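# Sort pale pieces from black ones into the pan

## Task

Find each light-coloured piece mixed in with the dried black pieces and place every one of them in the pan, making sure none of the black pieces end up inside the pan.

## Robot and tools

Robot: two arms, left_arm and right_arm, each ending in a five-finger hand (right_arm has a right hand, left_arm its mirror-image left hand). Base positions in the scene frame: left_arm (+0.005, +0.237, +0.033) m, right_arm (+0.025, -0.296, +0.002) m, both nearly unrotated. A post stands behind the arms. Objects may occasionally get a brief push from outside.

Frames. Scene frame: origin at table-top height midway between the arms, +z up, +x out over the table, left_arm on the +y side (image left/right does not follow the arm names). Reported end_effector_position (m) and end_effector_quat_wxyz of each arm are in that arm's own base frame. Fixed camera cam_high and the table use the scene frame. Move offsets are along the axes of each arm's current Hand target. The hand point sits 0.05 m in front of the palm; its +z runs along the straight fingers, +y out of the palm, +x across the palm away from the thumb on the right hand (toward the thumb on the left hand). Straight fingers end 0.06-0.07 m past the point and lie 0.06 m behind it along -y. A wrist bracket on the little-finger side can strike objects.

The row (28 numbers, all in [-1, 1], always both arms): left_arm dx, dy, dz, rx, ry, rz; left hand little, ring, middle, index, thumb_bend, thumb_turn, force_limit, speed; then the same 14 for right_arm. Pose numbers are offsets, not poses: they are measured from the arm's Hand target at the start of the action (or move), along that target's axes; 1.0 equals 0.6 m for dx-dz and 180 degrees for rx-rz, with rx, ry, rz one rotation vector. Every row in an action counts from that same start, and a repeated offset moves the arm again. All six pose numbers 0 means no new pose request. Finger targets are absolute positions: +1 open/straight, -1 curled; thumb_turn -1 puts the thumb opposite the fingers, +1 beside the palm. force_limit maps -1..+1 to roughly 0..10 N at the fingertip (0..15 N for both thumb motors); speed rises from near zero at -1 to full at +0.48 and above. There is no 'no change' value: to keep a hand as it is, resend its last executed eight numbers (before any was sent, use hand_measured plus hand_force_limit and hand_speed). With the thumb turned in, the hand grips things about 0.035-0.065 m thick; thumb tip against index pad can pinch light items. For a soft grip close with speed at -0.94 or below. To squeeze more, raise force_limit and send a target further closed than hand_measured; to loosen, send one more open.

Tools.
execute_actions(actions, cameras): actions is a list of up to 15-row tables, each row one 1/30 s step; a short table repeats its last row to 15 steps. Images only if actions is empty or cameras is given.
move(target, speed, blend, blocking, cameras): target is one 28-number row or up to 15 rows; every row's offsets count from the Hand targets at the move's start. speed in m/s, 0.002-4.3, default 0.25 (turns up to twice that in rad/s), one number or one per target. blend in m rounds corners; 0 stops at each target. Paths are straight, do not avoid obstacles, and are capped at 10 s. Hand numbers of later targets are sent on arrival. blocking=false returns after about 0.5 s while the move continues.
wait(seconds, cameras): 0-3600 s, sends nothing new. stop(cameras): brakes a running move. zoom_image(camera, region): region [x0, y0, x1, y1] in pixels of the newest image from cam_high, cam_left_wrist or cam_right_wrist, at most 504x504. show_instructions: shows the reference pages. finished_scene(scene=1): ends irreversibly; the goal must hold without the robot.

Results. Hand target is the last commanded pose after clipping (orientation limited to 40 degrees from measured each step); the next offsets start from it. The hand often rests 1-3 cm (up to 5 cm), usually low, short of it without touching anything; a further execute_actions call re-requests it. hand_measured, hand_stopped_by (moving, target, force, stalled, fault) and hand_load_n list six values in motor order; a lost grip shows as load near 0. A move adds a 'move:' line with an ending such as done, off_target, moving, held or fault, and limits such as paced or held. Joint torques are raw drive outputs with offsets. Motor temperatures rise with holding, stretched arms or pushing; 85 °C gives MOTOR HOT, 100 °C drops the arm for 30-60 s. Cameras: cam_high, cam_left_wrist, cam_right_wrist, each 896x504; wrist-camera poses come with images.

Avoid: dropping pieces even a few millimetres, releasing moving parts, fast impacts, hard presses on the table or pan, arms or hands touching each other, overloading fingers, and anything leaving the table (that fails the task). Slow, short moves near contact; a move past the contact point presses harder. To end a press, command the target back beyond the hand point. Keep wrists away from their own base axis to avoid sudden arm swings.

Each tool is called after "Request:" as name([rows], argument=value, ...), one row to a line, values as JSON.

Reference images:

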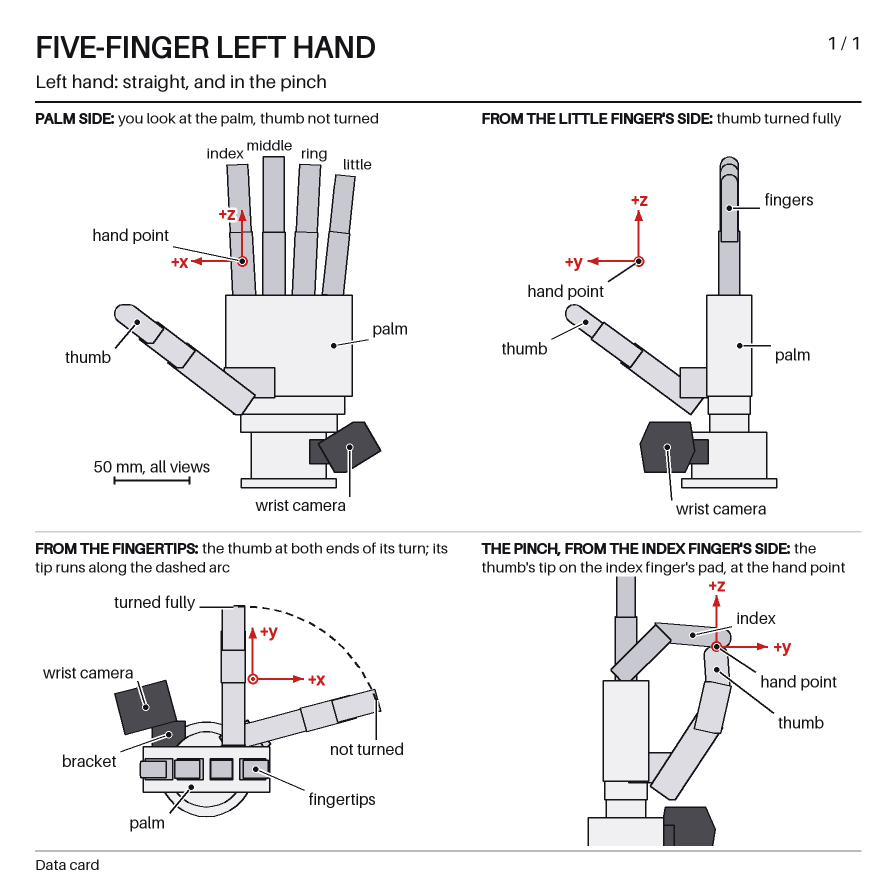

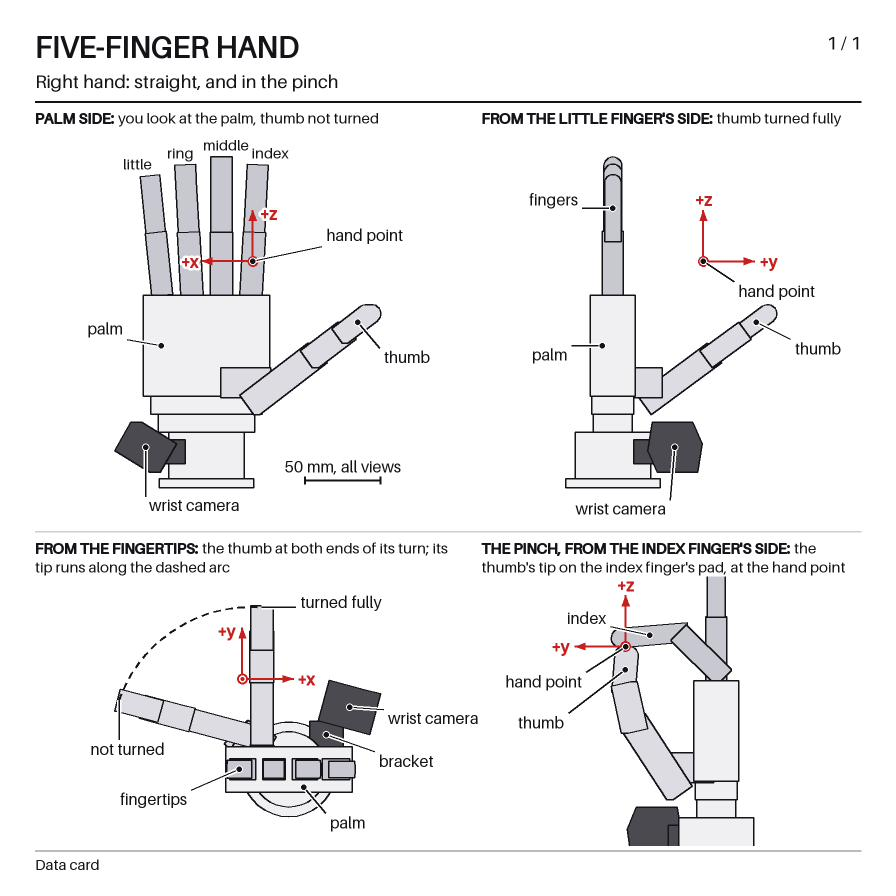

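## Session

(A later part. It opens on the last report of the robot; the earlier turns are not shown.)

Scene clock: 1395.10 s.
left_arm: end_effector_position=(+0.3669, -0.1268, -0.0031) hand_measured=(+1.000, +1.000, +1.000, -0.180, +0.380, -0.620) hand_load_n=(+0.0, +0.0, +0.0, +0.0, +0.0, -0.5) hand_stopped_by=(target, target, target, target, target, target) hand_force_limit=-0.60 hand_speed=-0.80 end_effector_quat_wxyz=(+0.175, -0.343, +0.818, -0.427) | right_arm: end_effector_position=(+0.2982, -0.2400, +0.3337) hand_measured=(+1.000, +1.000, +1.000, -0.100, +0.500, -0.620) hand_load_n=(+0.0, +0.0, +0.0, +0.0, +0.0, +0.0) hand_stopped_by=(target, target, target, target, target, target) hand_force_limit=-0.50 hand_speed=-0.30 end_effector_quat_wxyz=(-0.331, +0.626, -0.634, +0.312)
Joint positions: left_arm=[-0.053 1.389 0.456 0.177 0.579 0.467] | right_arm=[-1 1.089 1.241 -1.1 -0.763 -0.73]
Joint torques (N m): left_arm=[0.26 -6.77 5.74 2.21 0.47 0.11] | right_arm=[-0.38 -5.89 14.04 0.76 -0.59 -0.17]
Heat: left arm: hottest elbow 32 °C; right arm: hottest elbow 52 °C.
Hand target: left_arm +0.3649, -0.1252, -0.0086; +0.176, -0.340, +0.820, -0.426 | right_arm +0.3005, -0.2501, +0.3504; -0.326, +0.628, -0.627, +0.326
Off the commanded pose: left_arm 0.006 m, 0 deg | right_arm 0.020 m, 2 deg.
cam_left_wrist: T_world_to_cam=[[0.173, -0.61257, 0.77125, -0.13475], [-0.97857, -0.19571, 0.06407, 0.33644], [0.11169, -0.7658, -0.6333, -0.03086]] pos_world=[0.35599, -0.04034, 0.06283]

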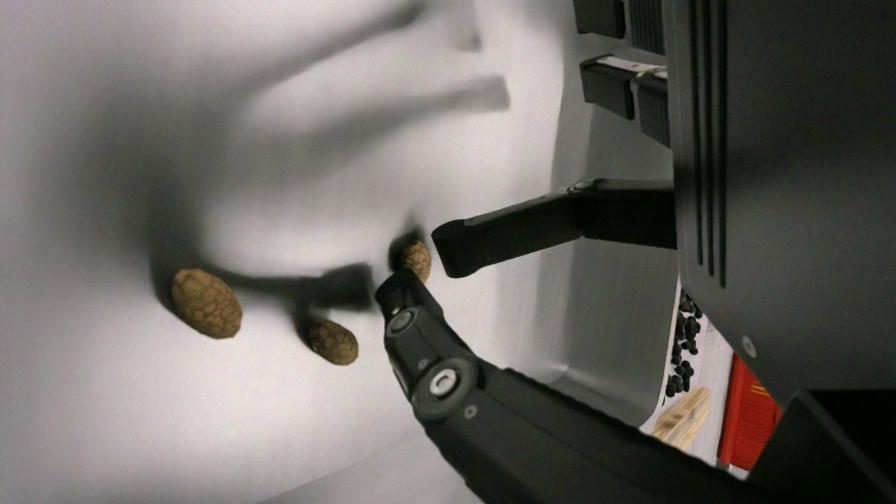

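Request:
move([
  [0,-0.15,-0.105,0,0,0,1,1,1,-0.18,0.38,-0.62,-0.6,-0.8, -0.660,0.1115,0.2767,0,-0.1593,-0.1116,1,1,1,-0.2,0.42,-0.62,-0.6,-0.5],
  [-0.3817,0.0096,-0.359,0,-0.2048,-0.1435,1,1,1,-0.2,0.42,-0.62,-0.6,-0.5, -0.660,0.2889,0.4011,0,-0.1593,-0.1116,1,1,1,-0.2,0.42,-0.62,-0.6,-0.5],
], blend=[0.02,0], cameras=["all"], speed=[0.25,0.2])

Scene clock: 1453.27 s.
left_arm: end_effector_position=(+0.3794, +0.1494, +0.0902) hand_measured=(+1.000, +1.000, +1.000, -0.200, +0.420, -0.620) hand_load_n=(+0.0, +0.0, +0.0, +0.0, +0.0, +0.0) hand_stopped_by=(target, target, target, target, target, target) hand_force_limit=-0.60 hand_speed=-0.50 end_effector_quat_wxyz=(-0.303, +0.635, -0.635, +0.321) | right_arm: end_effector_position=(+0.4001, +0.1435, +0.0771) hand_measured=(+1.000, +1.000, +1.000, -0.200, +0.420, -0.620) hand_load_n=(+0.0, +0.0, +0.0, +0.0, +0.0, +0.0) hand_stopped_by=(target, target, target, target, target, target) hand_force_limit=-0.60 hand_speed=-0.50 end_effector_quat_wxyz=(-0.410, +0.787, -0.405, +0.218)
Joint positions: left_arm=[0.615 1.186 0.636 -0.217 0.495 0.401] | right_arm=[0.151 1.209 0.575 -0.022 -0.372 -0.285]
Joint torques (N m): left_arm=[0.21 -6.3 13.04 2.22 0.23 -0.15] | right_arm=[0.91 -6.01 7.99 2.26 -0.15 0.03]
Heat: left arm: hottest elbow 32 °C; right arm: hottest elbow 52 °C.
Hand target: left_arm +0.4000, +0.1638, +0.1103; -0.326, +0.628, -0.628, +0.326 | right_arm +0.3976, +0.1459, +0.0703; -0.409, +0.787, -0.409, +0.213
Off the commanded pose: left_arm 0.032 m, 3 deg | right_arm 0.008 m, 1 deg.
move: off_target (left_arm); target 2's new numbers were sent with left_arm's hand 0.032 m and 3 deg from that target
cam_left_wrist: T_world_to_cam=[[0.58495, -0.30921, 0.74982, -0.23933], [-0.56364, -0.81974, 0.10167, 0.32912], [0.58322, -0.4821, -0.65379, 0.01892]] pos_world=[0.31447, 0.2049, 0.15836]
cam_right_wrist: T_world_to_cam=[[-0.29627, -0.49828, -0.81482, 0.25878], [-0.91763, 0.38512, 0.09814, 0.30647], [0.2649, 0.77678, -0.57134, -0.05655]] pos_world=[0.37288, 0.05485, 0.14847]

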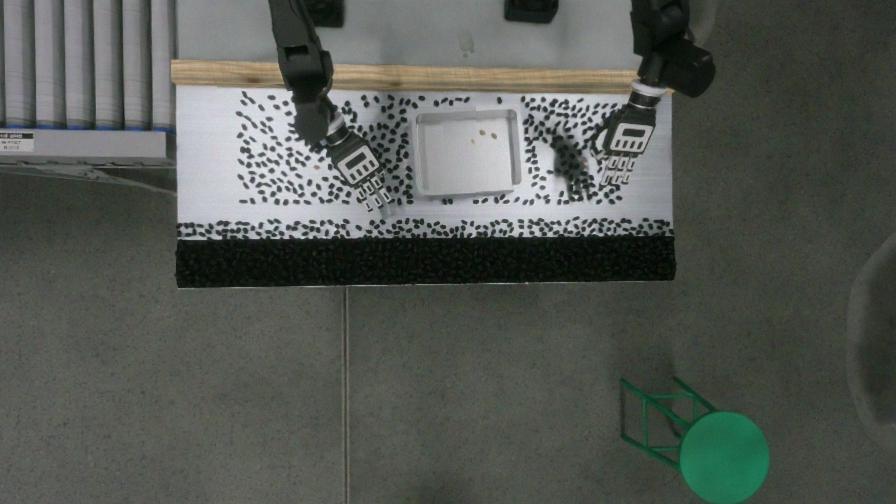

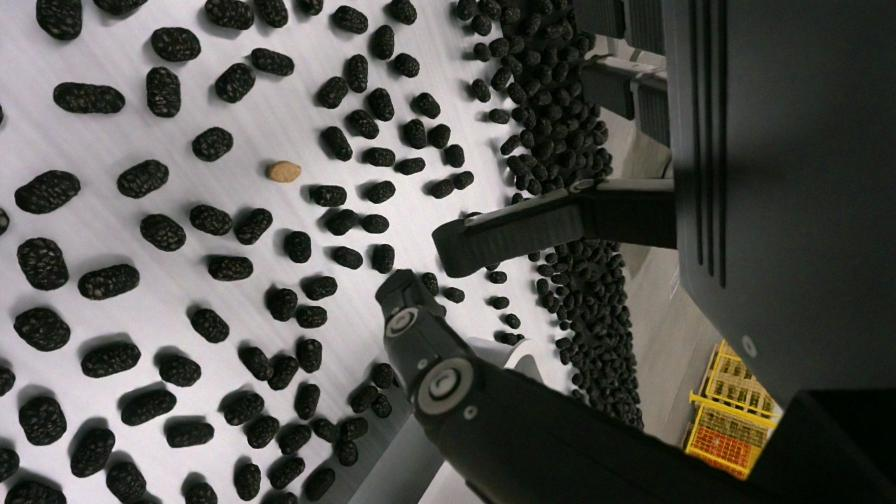

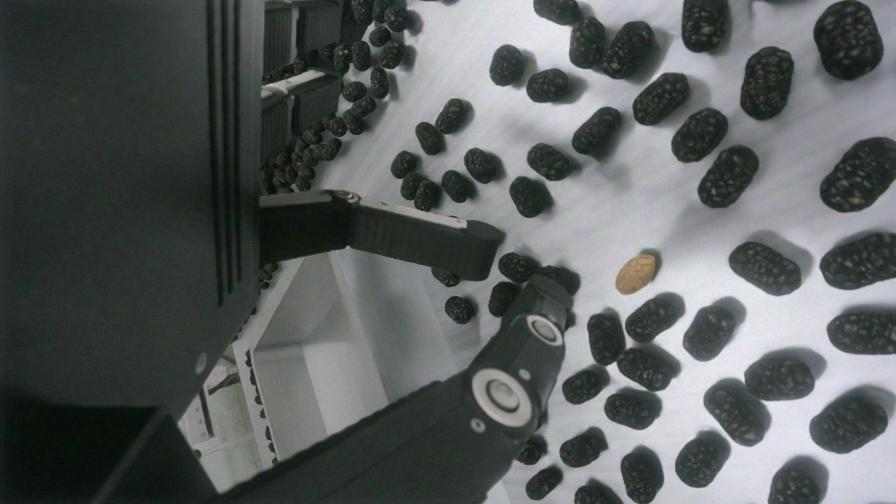

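Request:
move(target=[-0.0217,0.0722,0.0567,0,-0.2412,-0.169,1,1,1,-0.2,0.42,-0.62,-0.6,-0.5, -0.0052,0.0544,0.0182,0,0,0,1,1,1,-0.2,0.42,-0.62,-0.6,-0.5], cameras=["cam_left_wrist","cam_right_wrist"], speed=0.15)

Scene clock: 1490.30 s.
left_arm: end_effector_position=(+0.4021, +0.1798, +0.0593) hand_measured=(+1.000, +1.000, +1.000, -0.200, +0.420, -0.620) hand_load_n=(+0.0, +0.0, +0.0, +0.0, +0.0, +0.0) hand_stopped_by=(target, target, target, target, target, target) hand_force_limit=-0.60 hand_speed=-0.50 end_effector_quat_wxyz=(-0.443, +0.838, -0.282, +0.148) | right_arm: end_effector_position=(+0.3914, +0.1422, +0.0453) hand_measured=(+1.000, +1.000, +1.000, -0.200, +0.420, -0.620) hand_load_n=(+0.0, -0.5, +0.0, +0.0, +0.0, +0.0) hand_stopped_by=(target, target, target, target, target, target) hand_force_limit=-0.60 hand_speed=-0.50 end_effector_quat_wxyz=(-0.411, +0.787, -0.405, +0.219)
Joint positions: left_arm=[0.314 1.251 0.553 0.005 -0.493 -0.372] | right_arm=[0.151 1.262 0.507 0.102 -0.372 -0.285]
Joint torques (N m): left_arm=[-0.44 -6.53 8.58 1.17 -0.39 -0.11] | right_arm=[0.5 -5.77 7.12 2.25 -0.28 0]
Motor temperatures (°C): left_arm=[27 29 37 25 24 24] | right_arm=[23 25 46 26 27 23]
Heat: left arm: hottest elbow 37 °C; right arm: hottest elbow 46 °C.
Hand target: left_arm +0.4028, +0.1769, +0.0552; -0.438, +0.841, -0.282, +0.145 | right_arm +0.3877, +0.1428, +0.0373; -0.409, +0.787, -0.409, +0.213
Off the commanded pose: left_arm 0.005 m, 1 deg | right_arm 0.009 m, 1 deg.
move: done
cam_left_wrist: T_world_to_cam=[[0.58412, 0.2388, 0.77575, -0.31988], [0.32251, -0.94534, 0.04817, 0.03945], [0.74485, 0.22204, -0.6292, -0.19296]] pos_world=[0.31784, 0.15653, 0.12483]
cam_right_wrist: T_world_to_cam=[[-0.29385, -0.49794, -0.81591, 0.22875], [-0.9179, 0.38515, 0.09552, 0.30242], [0.26669, 0.77699, -0.57023, -0.07223]] pos_world=[0.36407, 0.05354, 0.11657]

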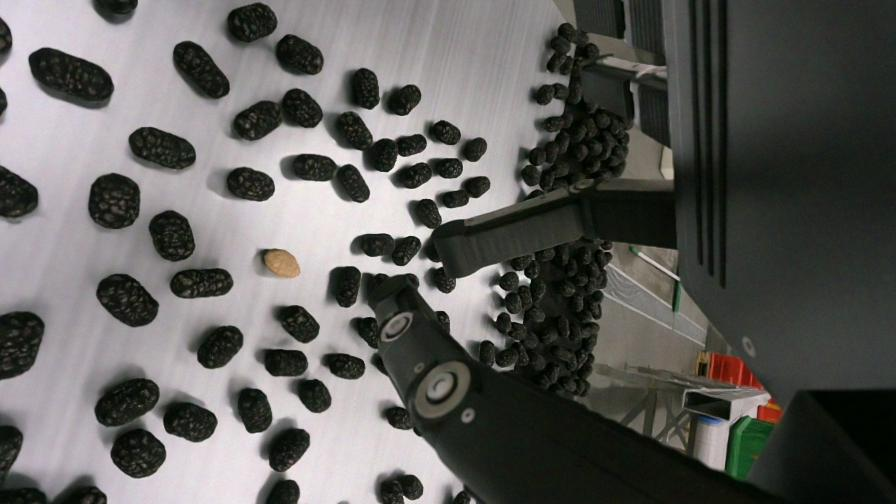

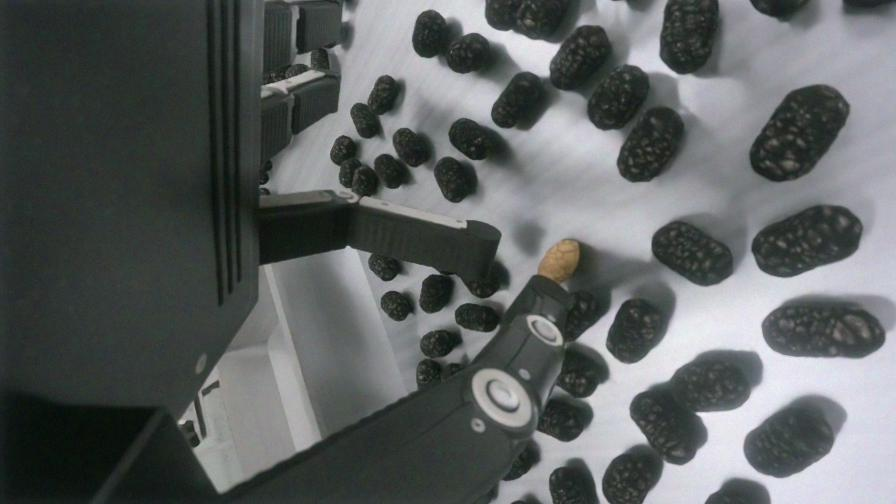

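Request:
move(target=[-0.0019,0.0759,0.0428,0,0,0,1,1,1,-0.2,0.42,-0.62,-0.6,-0.5, 0.0029,0.0173,0.0045,0,0,0,1,1,1,-0.2,0.42,-0.62,-0.6,-0.5], cameras=["cam_left_wrist","cam_right_wrist"], speed=0.1)

Scene clock: 1531.43 s.
left_arm: end_effector_position=(+0.3973, +0.1765, +0.0055) hand_measured=(+1.000, +1.000, +1.000, -0.200, +0.420, -0.620) hand_load_n=(+0.0, +0.0, +0.0, +0.0, +0.0, +0.0) hand_stopped_by=(target, target, target, target, target, target) hand_force_limit=-0.60 hand_speed=-0.50 end_effector_quat_wxyz=(-0.437, +0.841, -0.286, +0.140) | right_arm: end_effector_position=(+0.3922, +0.1434, +0.0404) hand_measured=(+1.000, +1.000, +1.000, -0.200, +0.420, -0.620) hand_load_n=(+0.0, +0.0, +0.0, +0.0, -0.5, +0.0) hand_stopped_by=(target, target, target, target, target, target) hand_force_limit=-0.60 hand_speed=-0.50 end_effector_quat_wxyz=(-0.416, +0.785, -0.401, +0.221)
Joint positions: left_arm=[0.308 1.392 0.493 0.18 -0.498 -0.378] | right_arm=[0.151 1.279 0.495 0.144 -0.378 -0.285]
Joint torques (N m): left_arm=[-0.56 -7.65 6.26 2.3 -0.4 -0.14] | right_arm=[-0.38 -5.54 6.49 2.07 -0.33 -0.07]
Heat: left arm: hottest elbow 35 °C; right arm: hottest elbow 42 °C.
Hand target: left_arm +0.3987, +0.1736, +0.0033; -0.438, +0.841, -0.282, +0.145 | right_arm +0.3857, +0.1392, +0.0272; -0.409, +0.787, -0.409, +0.213
Off the commanded pose: left_arm 0.004 m, 1 deg | right_arm 0.015 m, 2 deg.
move: off_target (right_arm)
cam_left_wrist: T_world_to_cam=[[0.60027, 0.24562, 0.76115, -0.28205], [0.32485, -0.94451, 0.0486, 0.03938], [0.73086, 0.21809, -0.64675, -0.21618]] pos_world=[0.31451, 0.15362, 0.07295]
cam_right_wrist: T_world_to_cam=[[-0.28169, -0.49478, -0.82209, 0.22058], [-0.92085, 0.38014, 0.08674, 0.30529], [0.26959, 0.78146, -0.56271, -0.07823]] pos_world=[0.36435, 0.05422, 0.11084]

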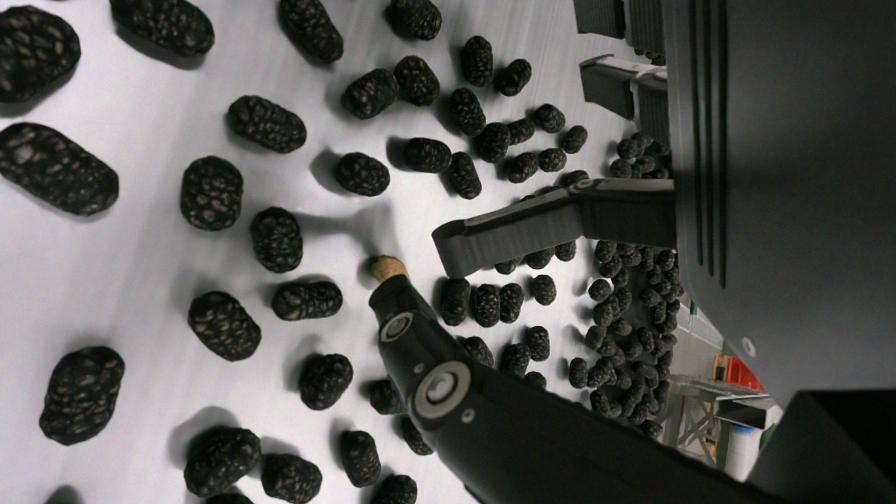

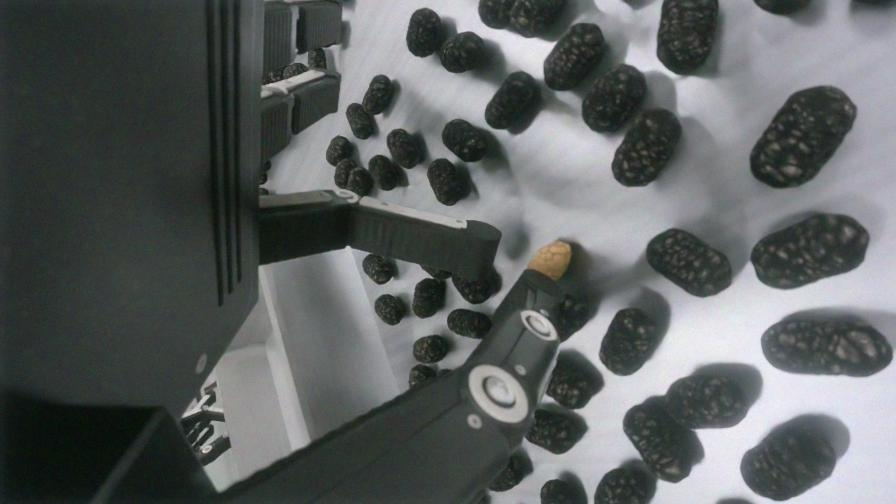

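Request:
move(target=[-0.0004,0.0229,0.0133,0,0,0,1,1,1,-0.2,0.42,-0.62,-0.6,-0.5, 0.0005,-0.0354,-0.022,0,-0.0683,-0.0478,1,1,1,-0.2,0.42,-0.62,-0.6,-0.5], cameras=["cam_left_wrist","cam_right_wrist"], speed=0.08)

Scene clock: 1585.40 s.
left_arm: end_effector_position=(+0.3993, +0.1766, -0.0056) hand_measured=(+1.000, +1.000, +1.000, -0.200, +0.420, -0.620) hand_load_n=(+0.0, +0.0, -0.5, +0.0, +0.0, +0.0) hand_stopped_by=(target, target, target, target, target, target) hand_force_limit=-0.60 hand_speed=-0.50 end_effector_quat_wxyz=(-0.441, +0.840, -0.283, +0.144) | right_arm: end_effector_position=(+0.3711, +0.1435, +0.0447) hand_measured=(+1.000, +1.000, +1.000, -0.200, +0.420, -0.620) hand_load_n=(+0.0, +0.0, +0.0, +0.0, +0.0, +0.0) hand_stopped_by=(target, target, target, target, target, target) hand_force_limit=-0.60 hand_speed=-0.50 end_effector_quat_wxyz=(-0.433, +0.835, -0.306, +0.148)
Joint positions: left_arm=[0.306 1.435 0.48 0.248 -0.5 -0.379] | right_arm=[0.088 1.291 0.564 -0.072 -0.624 -0.521]
Joint torques (N m): left_arm=[-0.56 -7.18 5.53 2.26 -0.37 -0.14] | right_arm=[-0.73 -6.12 10.89 0.98 -0.5 -0.19]
Motor temperatures (°C): left_arm=[27 28 32 25 24 24] | right_arm=[23 25 40 26 27 23]
Heat: left arm: hottest elbow 32 °C; right arm: hottest elbow 40 °C.
Hand target: left_arm +0.3976, +0.1725, -0.0126; -0.438, +0.841, -0.282, +0.145 | right_arm +0.3871, +0.1399, +0.0523; -0.434, +0.834, -0.303, +0.157
Off the commanded pose: left_arm 0.008 m, 0 deg | right_arm 0.018 m, 1 deg.
move: off_target (right_arm)
cam_left_wrist: T_world_to_cam=[[0.59136, 0.24293, 0.76894, -0.27073], [0.32469, -0.94457, 0.04872, 0.03945], [0.73815, 0.22086, -0.63746, -0.22819]] pos_world=[0.31573, 0.15343, 0.0608]
cam_right_wrist: T_world_to_cam=[[-0.18169, -0.55431, -0.81224, 0.18926], [-0.98269, 0.13282, 0.12918, 0.34204], [0.03627, 0.82164, -0.56885, 0.01078]] pos_world=[0.37011, 0.05062, 0.11567]

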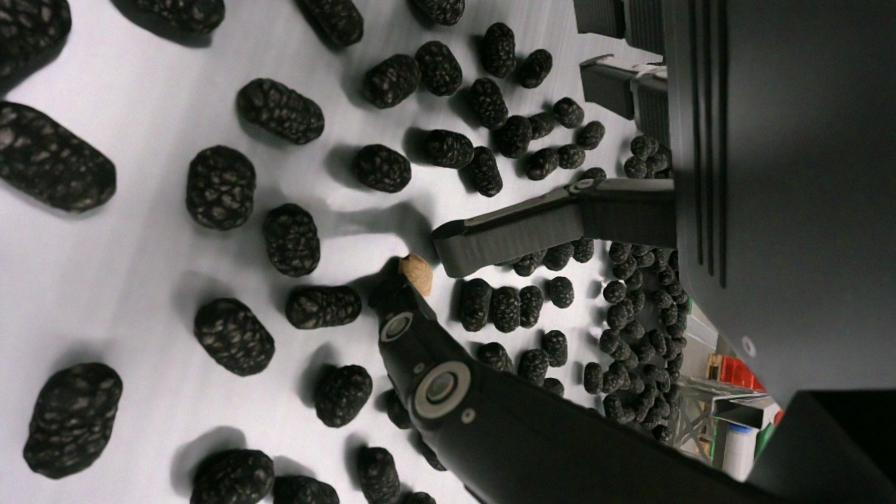

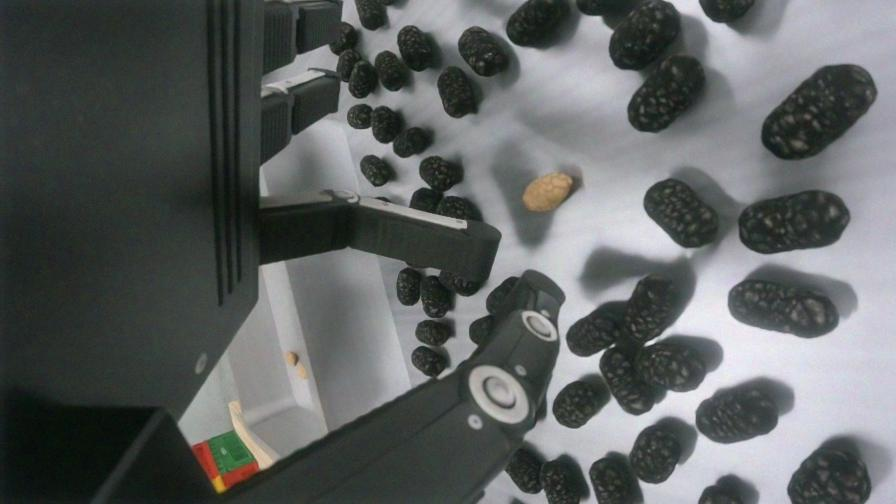

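Request:
execute_actions([
  [[0.0025,0.0082,0.0057,0,0,0,1,1,1,-0.2,0.42,-0.62,-0.6,-0.5, 0,0,0,0,0,0,1,1,1,-0.2,0.42,-0.62,-0.6,-0.5]],
  [[0,0,0,0,0,0,1,1,1,-0.2,0.33,-0.62,-0.6,-0.85, 0,0,0,0,0,0,1,1,1,-0.2,0.42,-0.62,-0.6,-0.5]],
], cameras=["cam_left_wrist"])

Scene clock: 1642.00 s.
left_arm: end_effector_position=(+0.4033, +0.1768, -0.0078) hand_measured=(+1.000, +1.000, +1.000, -0.200, +0.330, -0.620) hand_load_n=(+0.0, +0.0, +0.0, +0.0, +0.0, +0.0) hand_stopped_by=(target, target, target, target, target, target) hand_force_limit=-0.60 hand_speed=-0.85 end_effector_quat_wxyz=(-0.444, +0.838, -0.280, +0.148) | right_arm: end_effector_position=(+0.3711, +0.1435, +0.0447) hand_measured=(+1.000, +1.000, +1.000, -0.200, +0.420, -0.620) hand_load_n=(+0.0, +0.0, +0.0, +0.0, +0.0, +0.0) hand_stopped_by=(target, target, target, target, target, target) hand_force_limit=-0.60 hand_speed=-0.50 end_effector_quat_wxyz=(-0.433, +0.835, -0.305, +0.149)
Joint positions: left_arm=[0.302 1.454 0.48 0.277 -0.505 -0.384] | right_arm=[0.088 1.291 0.564 -0.072 -0.624 -0.521]
Joint torques (N m): left_arm=[-0.44 -6.95 5.22 2.04 -0.26 -0.13] | right_arm=[-0.67 -6.12 10.92 0.98 -0.51 -0.19]
Heat: left arm: hottest elbow 31 °C; right arm: hottest elbow 42 °C.
Hand target: left_arm +0.3988, +0.1717, -0.0187; -0.438, +0.841, -0.282, +0.145 | right_arm +0.3871, +0.1399, +0.0523; -0.434, +0.834, -0.303, +0.157
Off the commanded pose: left_arm 0.013 m, 1 deg | right_arm 0.018 m, 1 deg.
cam_left_wrist: T_world_to_cam=[[0.58133, 0.2405, 0.77731, -0.26695], [0.32616, -0.94408, 0.04817, 0.03769], [0.74544, 0.22553, -0.62727, -0.23617]] pos_world=[0.31895, 0.15304, 0.05754]

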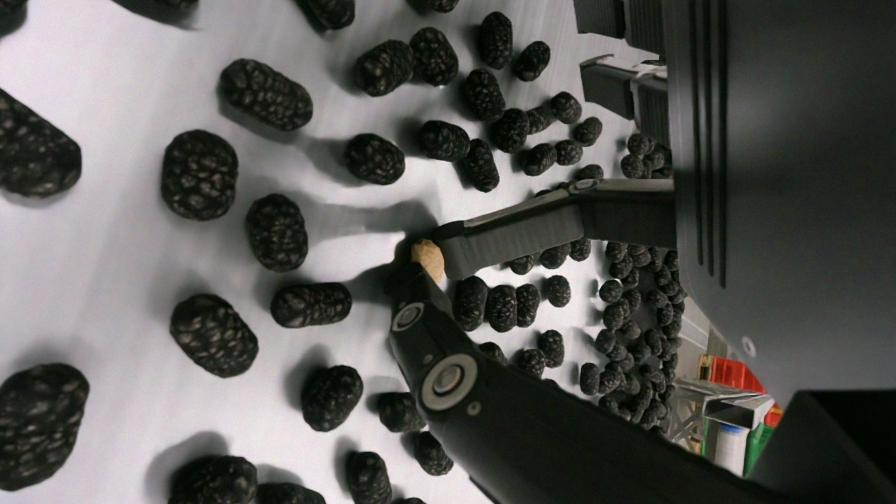

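Request:
execute_actions([
  [[0,0.003,0.002,0,0,0,1,1,1,-0.25,0.2,-0.62,-0.55,-0.9, 0,0,0,0,0,0,1,1,1,-0.2,0.42,-0.62,-0.6,-0.5]],
], cameras=["cam_left_wrist"])

Scene clock: 1652.67 s.
left_arm: end_effector_position=(+0.4040, +0.1772, -0.0084) hand_measured=(+1.000, +1.000, +1.000, -0.236, +0.300, -0.620) hand_load_n=(+0.0, +0.0, +0.0, +2.0, +3.0, +0.0) hand_stopped_by=(target, target, target, force, force, target) hand_force_limit=-0.55 hand_speed=-0.90 end_effector_quat_wxyz=(-0.445, +0.838, -0.279, +0.149) | right_arm: end_effector_position=(+0.3711, +0.1435, +0.0447) hand_measured=(+1.000, +1.000, +1.000, -0.200, +0.420, -0.620) hand_load_n=(+0.0, +0.0, -0.5, +0.0, +0.0, +0.0) hand_stopped_by=(target, target, target, target, target, target) hand_force_limit=-0.60 hand_speed=-0.50 end_effector_quat_wxyz=(-0.433, +0.835, -0.305, +0.149)
Joint positions: left_arm=[0.302 1.459 0.48 0.285 -0.507 -0.384] | right_arm=[0.088 1.291 0.564 -0.072 -0.624 -0.521]
Joint torques (N m): left_arm=[-0.5 -6.77 5.07 2.1 -0.21 -0.13] | right_arm=[-0.67 -6.12 10.92 0.98 -0.5 -0.18]
Heat: left arm: hottest elbow 31 °C; right arm: hottest elbow 42 °C.
Hand target: left_arm +0.3987, +0.1717, -0.0208; -0.438, +0.841, -0.282, +0.145 | right_arm +0.3871, +0.1399, +0.0523; -0.434, +0.834, -0.303, +0.157
Off the commanded pose: left_arm 0.015 m, 1 deg | right_arm 0.018 m, 1 deg.
cam_left_wrist: T_world_to_cam=[[0.57908, 0.24008, 0.77912, -0.266], [0.32702, -0.94381, 0.04778, 0.03753], [0.74681, 0.22712, -0.62505, -0.23806]] pos_world=[0.31955, 0.15335, 0.05665]

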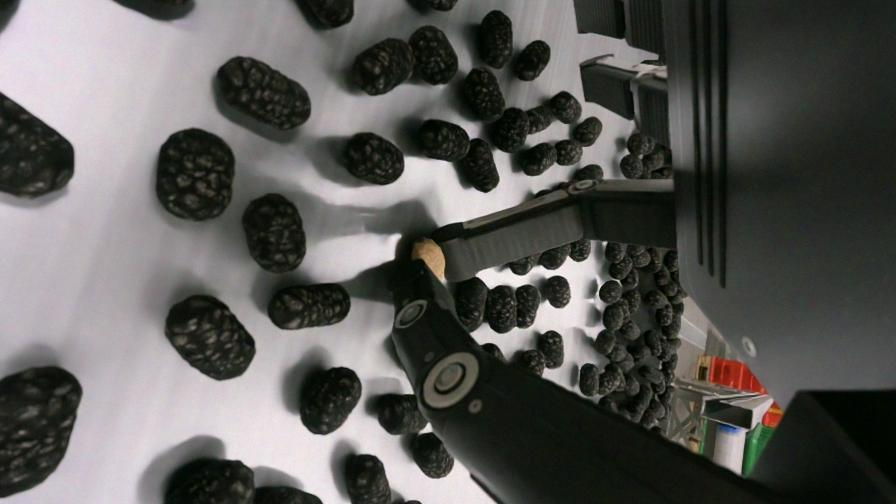

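Request:
execute_actions([
  [[0,0,0,0,0,0,1,1,1,-0.28,0.18,-0.62,-0.45,-0.92, 0,0,0,0,0,0,1,1,1,-0.2,0.42,-0.62,-0.6,-0.5]],
])

Request:
move(target=[0,-0.1638,-0.1148,0,0,0,1,1,1,-0.28,0.18,-0.62,-0.45,-0.92, 0.0054,0.0048,-0.0002,0,0.1593,0.1116,1,1,1,-0.2,0.42,-0.62,-0.6,-0.5], cameras=["cam_left_wrist","cam_right_wrist"], speed=0.12)

Scene clock: 1663.53 s.
left_arm: end_effector_position=(+0.4054, +0.1770, -0.0077) hand_measured=(+1.000, +1.000, +1.000, -0.240, +0.270, -0.620) hand_load_n=(+0.0, +0.0, +0.0, +2.0, +2.0, +0.5) hand_stopped_by=(target, target, target, force, force, target) hand_force_limit=-0.45 hand_speed=-0.92 end_effector_quat_wxyz=(-0.446, +0.837, -0.277, +0.151) | right_arm: end_effector_position=(+0.3711, +0.1435, +0.0447) hand_measured=(+1.000, +1.000, +1.000, -0.200, +0.420, -0.620) hand_load_n=(+0.0, +0.0, +0.0, +0.0, +0.0, +0.0) hand_stopped_by=(target, target, target, target, target, target) hand_force_limit=-0.60 hand_speed=-0.50 end_effector_quat_wxyz=(-0.433, +0.835, -0.305, +0.149)
Joint positions: left_arm=[0.301 1.46 0.48 0.29 -0.507 -0.388] | right_arm=[0.088 1.291 0.564 -0.072 -0.624 -0.521]
Joint torques (N m): left_arm=[-0.38 -6.77 5.07 1.92 -0.21 -0.08] | right_arm=[-0.62 -6.12 10.93 0.98 -0.5 -0.18]
Heat: left arm: hottest elbow 31 °C; right arm: hottest elbow 43 °C.
Hand target: left_arm +0.3987, +0.1717, -0.0209; -0.438, +0.841, -0.282, +0.145 | right_arm +0.3871, +0.1399, +0.0523; -0.434, +0.834, -0.303, +0.157
Off the commanded pose: left_arm 0.016 m, 1 deg | right_arm 0.018 m, 1 deg.

Scene clock: 1666.77 s.
left_arm: end_effector_position=(+0.3796, +0.1689, +0.0751) hand_measured=(+1.000, +1.000, +1.000, -0.240, +0.270, -0.620) hand_load_n=(+0.0, +0.0, +0.0, +2.0, +1.5, +0.0) hand_stopped_by=(target, target, target, force, force, target) hand_force_limit=-0.45 hand_speed=-0.92 end_effector_quat_wxyz=(-0.428, +0.847, -0.290, +0.127) | right_arm: end_effector_position=(+0.3914, +0.1319, +0.0497) hand_measured=(+1.000, +1.000, +1.000, -0.200, +0.420, -0.620) hand_load_n=(+0.0, +0.0, +0.0, +0.0, +0.0, +0.0) hand_stopped_by=(target, target, target, target, target, target) hand_force_limit=-0.60 hand_speed=-0.50 end_effector_quat_wxyz=(-0.360, +0.706, -0.541, +0.281)
Joint positions: left_arm=[0.301 1.153 0.564 -0.169 -0.507 -0.389] | right_arm=[0.252 1.184 0.465 0.097 -0.002 -0.011]
Joint torques (N m): left_arm=[-0.38 -7.12 12.77 1.07 -0.24 -0.08] | right_arm=[1.44 -6.65 7.39 2.36 0.02 0.04]
Heat: left arm: hottest elbow 31 °C; right arm: hottest elbow 43 °C.
Hand target: left_arm +0.3990, +0.1716, +0.0991; -0.438, +0.841, -0.282, +0.145 | right_arm +0.3884, +0.1364, +0.0499; -0.366, +0.704, -0.540, +0.280
Off the commanded pose: left_arm 0.031 m, 3 deg | right_arm 0.005 m, 1 deg.
move: off_target (left_arm)
cam_left_wrist: T_world_to_cam=[[0.62313, 0.25722, 0.73861, -0.33147], [0.33133, -0.94226, 0.04862, 0.03171], [0.70847, 0.21442, -0.67238, -0.14539]] pos_world=[0.29905, 0.14632, 0.14553]
cam_right_wrist: T_world_to_cam=[[-0.46527, -0.36578, -0.80606, 0.27642], [-0.7249, 0.68004, 0.10983, 0.19079], [0.50798, 0.63542, -0.58155, -0.13695]] pos_world=[0.33648, 0.05839, 0.12221]

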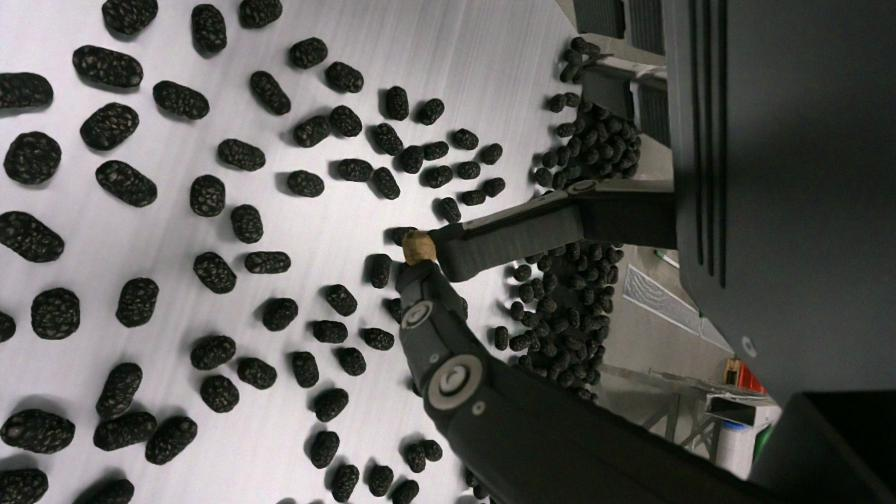

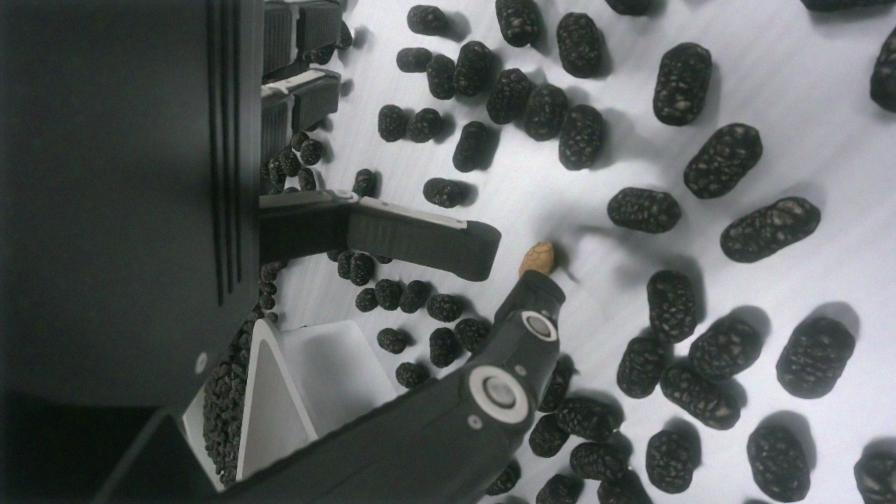

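Request:
move([
  [0.2773,0.2435,-0.3937,0,0.2412,0.169,1,1,1,-0.28,0.18,-0.62,-0.45,-0.92, -0.0063,0.0115,0.0185,0,0,0,1,1,1,-0.2,0.42,-0.62,-0.6,-0.5],
  [0.2773,0.4086,-0.2779,0,0.2412,0.169,1,1,1,-0.28,0.18,-0.62,-0.45,-0.92, -0.0063,0.0115,0.0185,0,0,0,1,1,1,-0.2,0.42,-0.62,-0.6,-0.5],
], blend=[0.02,0], cameras=["all"], speed=[0.2,0.1])

Scene clock: 1724.10 s.
left_arm: end_effector_position=(+0.3671, -0.1494, -0.0030) hand_measured=(+1.000, +1.000, +1.000, -0.240, +0.270, -0.620) hand_load_n=(+0.0, +0.0, +0.0, +2.0, +1.5, +0.0) hand_stopped_by=(target, target, target, force, force, target) hand_force_limit=-0.45 hand_speed=-0.92 end_effector_quat_wxyz=(-0.324, +0.634, -0.622, +0.325) | right_arm: end_effector_position=(+0.3970, +0.1370, +0.0459) hand_measured=(+1.000, +1.000, +1.000, -0.200, +0.420, -0.620) hand_load_n=(+0.0, +0.0, +0.0, +0.0, +0.0, +0.0) hand_stopped_by=(target, target, target, target, target, target) hand_force_limit=-0.60 hand_speed=-0.50 end_effector_quat_wxyz=(-0.367, +0.702, -0.538, +0.287)
Joint positions: left_arm=[-0.454 1.307 0.362 0.276 -0.372 -0.291] | right_arm=[0.264 1.214 0.46 0.153 0.008 -0.003]
Joint torques (N m): left_arm=[-0.26 -5.83 5.94 2.36 -0.14 0.15] | right_arm=[1.49 -5.19 7.19 2.36 0.02 0.03]
Motor temperatures (°C): left_arm=[27 29 39 24 24 24] | right_arm=[23 25 42 26 27 23]
Heat: left arm: hottest elbow 39 °C; right arm: hottest elbow 42 °C.
Hand target: left_arm +0.3652, -0.1500, -0.0059; -0.326, +0.628, -0.628, +0.326 | right_arm +0.3923, +0.1414, +0.0378; -0.366, +0.704, -0.540, +0.280
Off the commanded pose: left_arm 0.004 m, 1 deg | right_arm 0.010 m, 1 deg.
move: done
cam_left_wrist: T_world_to_cam=[[0.56188, -0.30527, 0.76883, -0.24554], [-0.54582, -0.8352, 0.06727, 0.07772], [0.62159, -0.45744, -0.6359, -0.18923]] pos_world=[0.29801, -0.09661, 0.06322]
cam_right_wrist: T_world_to_cam=[[-0.44948, -0.36101, -0.81709, 0.27131], [-0.72635, 0.68015, 0.09906, 0.19288], [0.51999, 0.63802, -0.56793, -0.15111]] pos_world=[0.34063, 0.06317, 0.11676]

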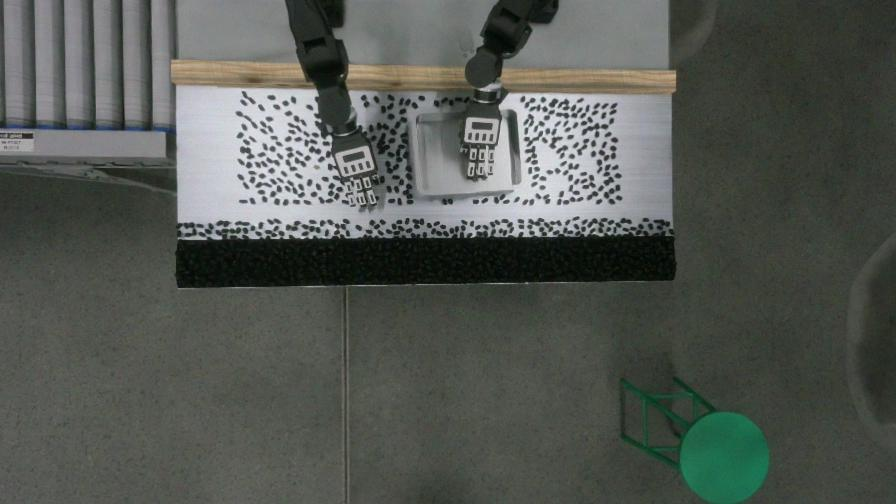

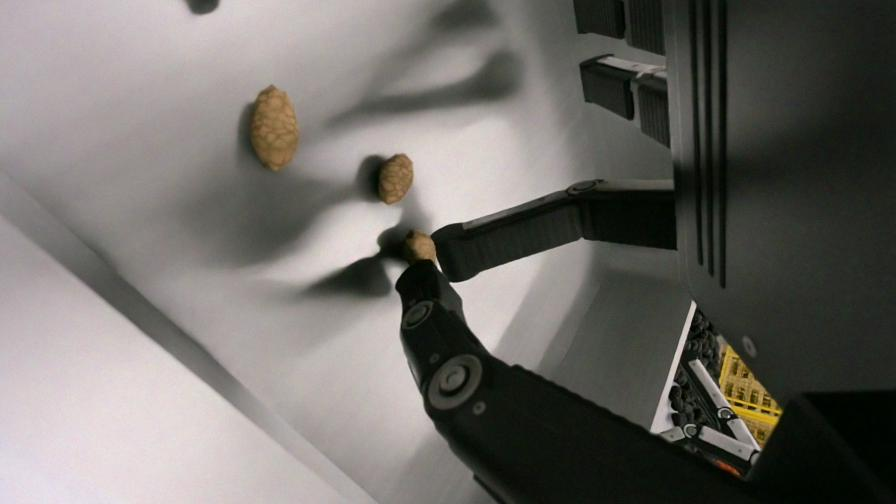

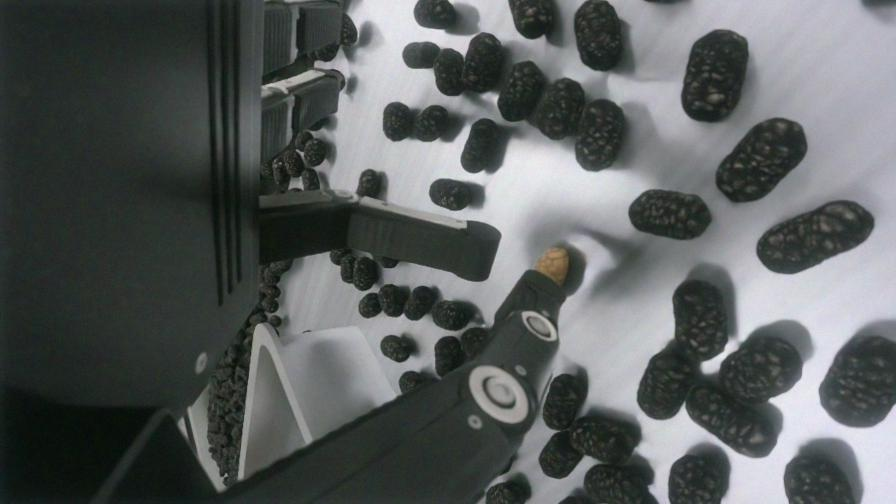

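Request:
execute_actions([
  [[0,0.0024,0.0016,0,0,0,1,1,1,-0.2,0.38,-0.62,-0.6,-0.8, 0.0015,0.0213,0.006,0,0,0,1,1,1,-0.2,0.42,-0.62,-0.6,-0.5]],
], cameras=["cam_left_wrist","cam_right_wrist"])

Scene clock: 1742.60 s.
left_arm: end_effector_position=(+0.3683, -0.1500, -0.0026) hand_measured=(+1.000, +1.000, +1.000, -0.200, +0.380, -0.620) hand_load_n=(+0.0, +0.0, +0.0, +0.0, +0.0, -0.5) hand_stopped_by=(target, target, target, target, target, target) hand_force_limit=-0.60 hand_speed=-0.80 end_effector_quat_wxyz=(-0.325, +0.633, -0.621, +0.327) | right_arm: end_effector_position=(+0.3939, +0.1362, +0.0352) hand_measured=(+1.000, +1.000, +1.000, -0.200, +0.420, -0.620) hand_load_n=(+0.0, +0.0, -0.5, +0.0, +0.0, -0.5) hand_stopped_by=(target, target, target, target, target, target) hand_force_limit=-0.60 hand_speed=-0.50 end_effector_quat_wxyz=(-0.370, +0.701, -0.538, +0.288)
Joint positions: left_arm=[-0.454 1.311 0.362 0.284 -0.372 -0.291] | right_arm=[0.264 1.237 0.434 0.207 0.008 -0.001]
Joint torques (N m): left_arm=[-0.26 -5.48 5.78 2.36 -0.13 0.14] | right_arm=[1.26 -4.84 6.86 2.29 -0.06 0]
Heat: left arm: hottest elbow 35 °C; right arm: hottest elbow 41 °C.
Hand target: left_arm +0.3651, -0.1500, -0.0076; -0.326, +0.628, -0.627, +0.326 | right_arm +0.3883, +0.1394, +0.0253; -0.366, +0.704, -0.540, +0.280
Off the commanded pose: left_arm 0.006 m, 1 deg | right_arm 0.012 m, 1 deg.
cam_left_wrist: T_world_to_cam=[[0.55818, -0.30346, 0.77223, -0.24505], [-0.54612, -0.83505, 0.0666, 0.07803], [0.62465, -0.45891, -0.63184, -0.19135]] pos_world=[0.29892, -0.09701, 0.06314]
cam_right_wrist: T_world_to_cam=[[-0.44552, -0.35839, -0.82041, 0.25913], [-0.72624, 0.68055, 0.09709, 0.19212], [0.52353, 0.63907, -0.56347, -0.1567]] pos_world=[0.33701, 0.06227, 0.10565]

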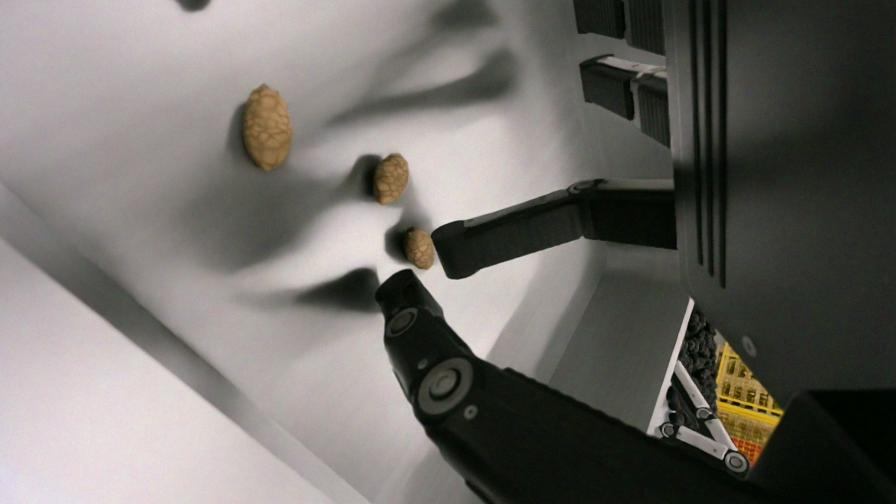

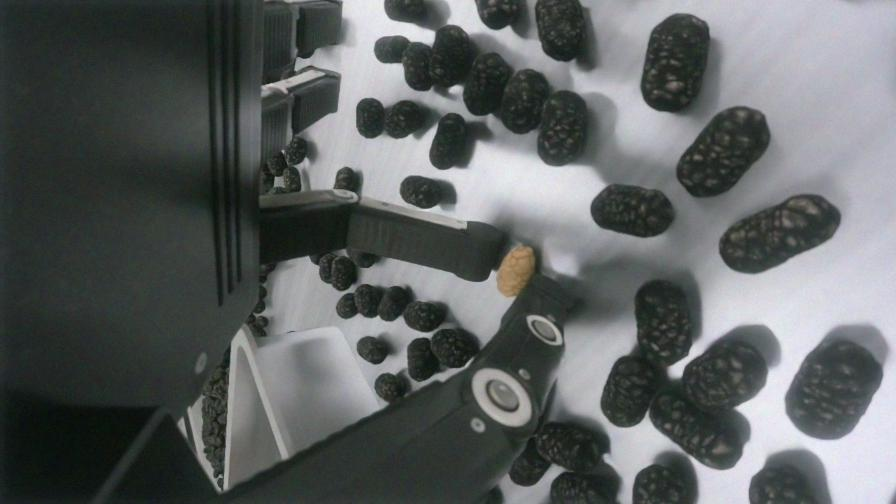

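Request:
move([
  [0,-0.1638,-0.1148,0,0,0,1,1,1,-0.2,0.38,-0.62,-0.6,-0.8, 0,0.0082,0.0057,0,0,0,1,1,1,-0.2,0.33,-0.62,-0.6,-0.85],
  [-0.5,-0.1808,-0.198,0,0,0,1,1,1,-0.2,0.42,-0.62,-0.6,-0.8, 0,0.0082,0.0057,0,0,0,1,1,1,-0.2,0.33,-0.62,-0.6,-0.85],
], blend=[0.03,0], cameras=["all"], speed=[0.15,0.25])

Scene clock: 1765.97 s.
left_arm: end_effector_position=(+0.3191, +0.1391, +0.1301) hand_measured=(+1.000, +1.000, +1.000, -0.200, +0.420, -0.620) hand_load_n=(+0.0, +0.0, +0.0, +0.0, +0.0, +0.0) hand_stopped_by=(target, target, target, target, target, target) hand_force_limit=-0.60 hand_speed=-0.80 end_effector_quat_wxyz=(-0.312, +0.638, -0.624, +0.326) | right_arm: end_effector_position=(+0.3965, +0.1370, +0.0332) hand_measured=(+1.000, +1.000, +1.000, -0.200, +0.330, -0.620) hand_load_n=(+0.0, +0.0, -0.5, +0.0, +1.0, +0.0) hand_stopped_by=(target, target, target, target, target, target) hand_force_limit=-0.60 hand_speed=-0.85 end_effector_quat_wxyz=(-0.373, +0.699, -0.537, +0.291)
Joint positions: left_arm=[0.72 0.935 0.586 -0.431 0.568 0.454] | right_arm=[0.264 1.252 0.431 0.236 0.008 -0.001]
Joint torques (N m): left_arm=[0.15 -3.31 14.01 1.06 0.48 0.13] | right_arm=[1.2 -4.66 6.43 2.19 -0.06 0]
Motor temperatures (°C): left_arm=[27 28 34 25 24 24] | right_arm=[23 25 39 26 27 23]
Heat: left arm: hottest elbow 34 °C; right arm: hottest elbow 39 °C.
Hand target: left_arm +0.3302, +0.1501, +0.1497; -0.326, +0.628, -0.627, +0.326 | right_arm +0.3883, +0.1394, +0.0194; -0.366, +0.704, -0.540, +0.280
Off the commanded pose: left_arm 0.025 m, 2 deg | right_arm 0.016 m, 2 deg.
move: off_target (left_arm, right_arm); blend cut to 0 m at target 1; target 2's new numbers were sent with left_arm's hand 0.025 m and 2 deg from that target
cam_left_wrist: T_world_to_cam=[[0.57418, -0.29299, 0.76451, -0.23799], [-0.54863, -0.8308, 0.09366, 0.28041], [0.60772, -0.47321, -0.63777, 0.06405]] pos_world=[0.25157, 0.19354, 0.19653]
cam_right_wrist: T_world_to_cam=[[-0.43702, -0.35605, -0.82598, 0.25545], [-0.72723, 0.68026, 0.09154, 0.19433], [0.52929, 0.64068, -0.55622, -0.16233]] pos_world=[0.33888, 0.06276, 0.10292]

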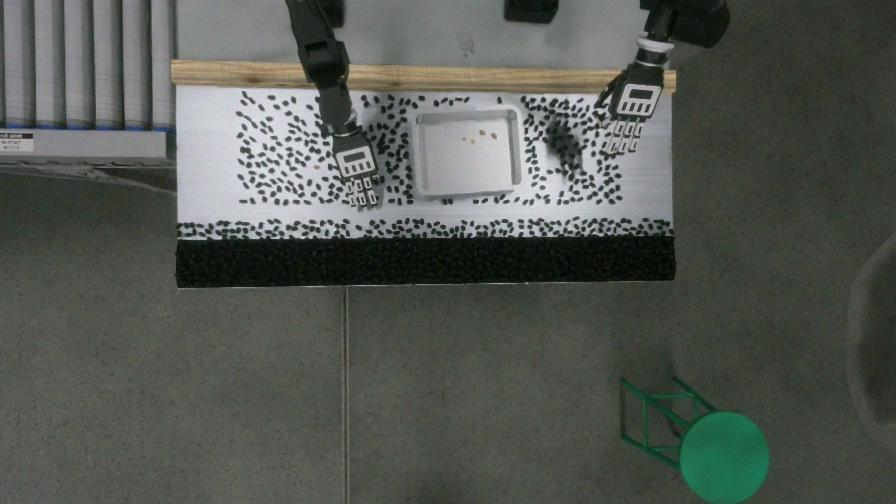

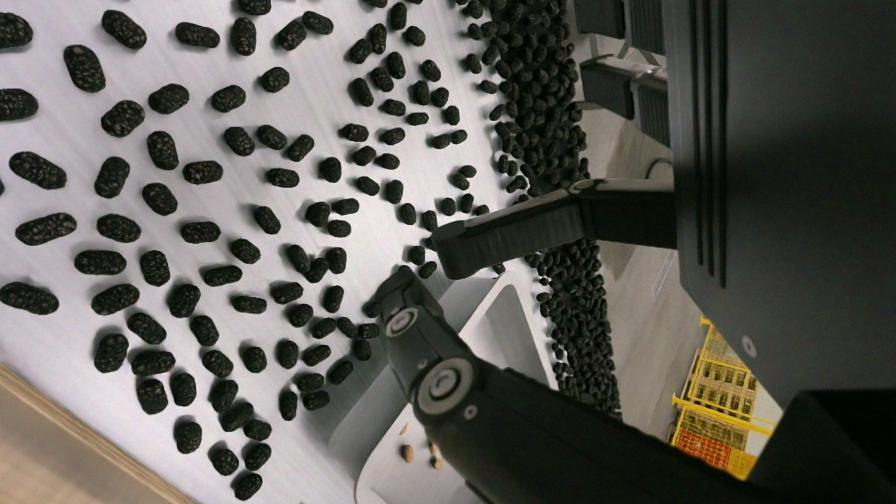

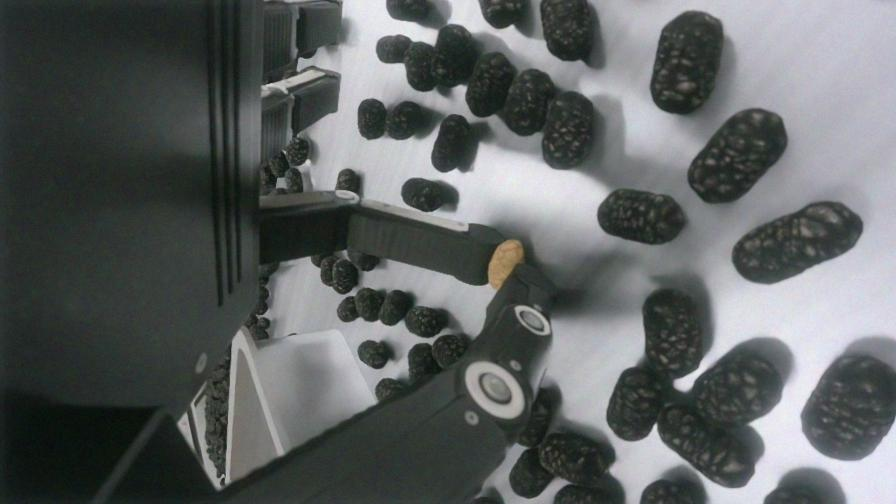

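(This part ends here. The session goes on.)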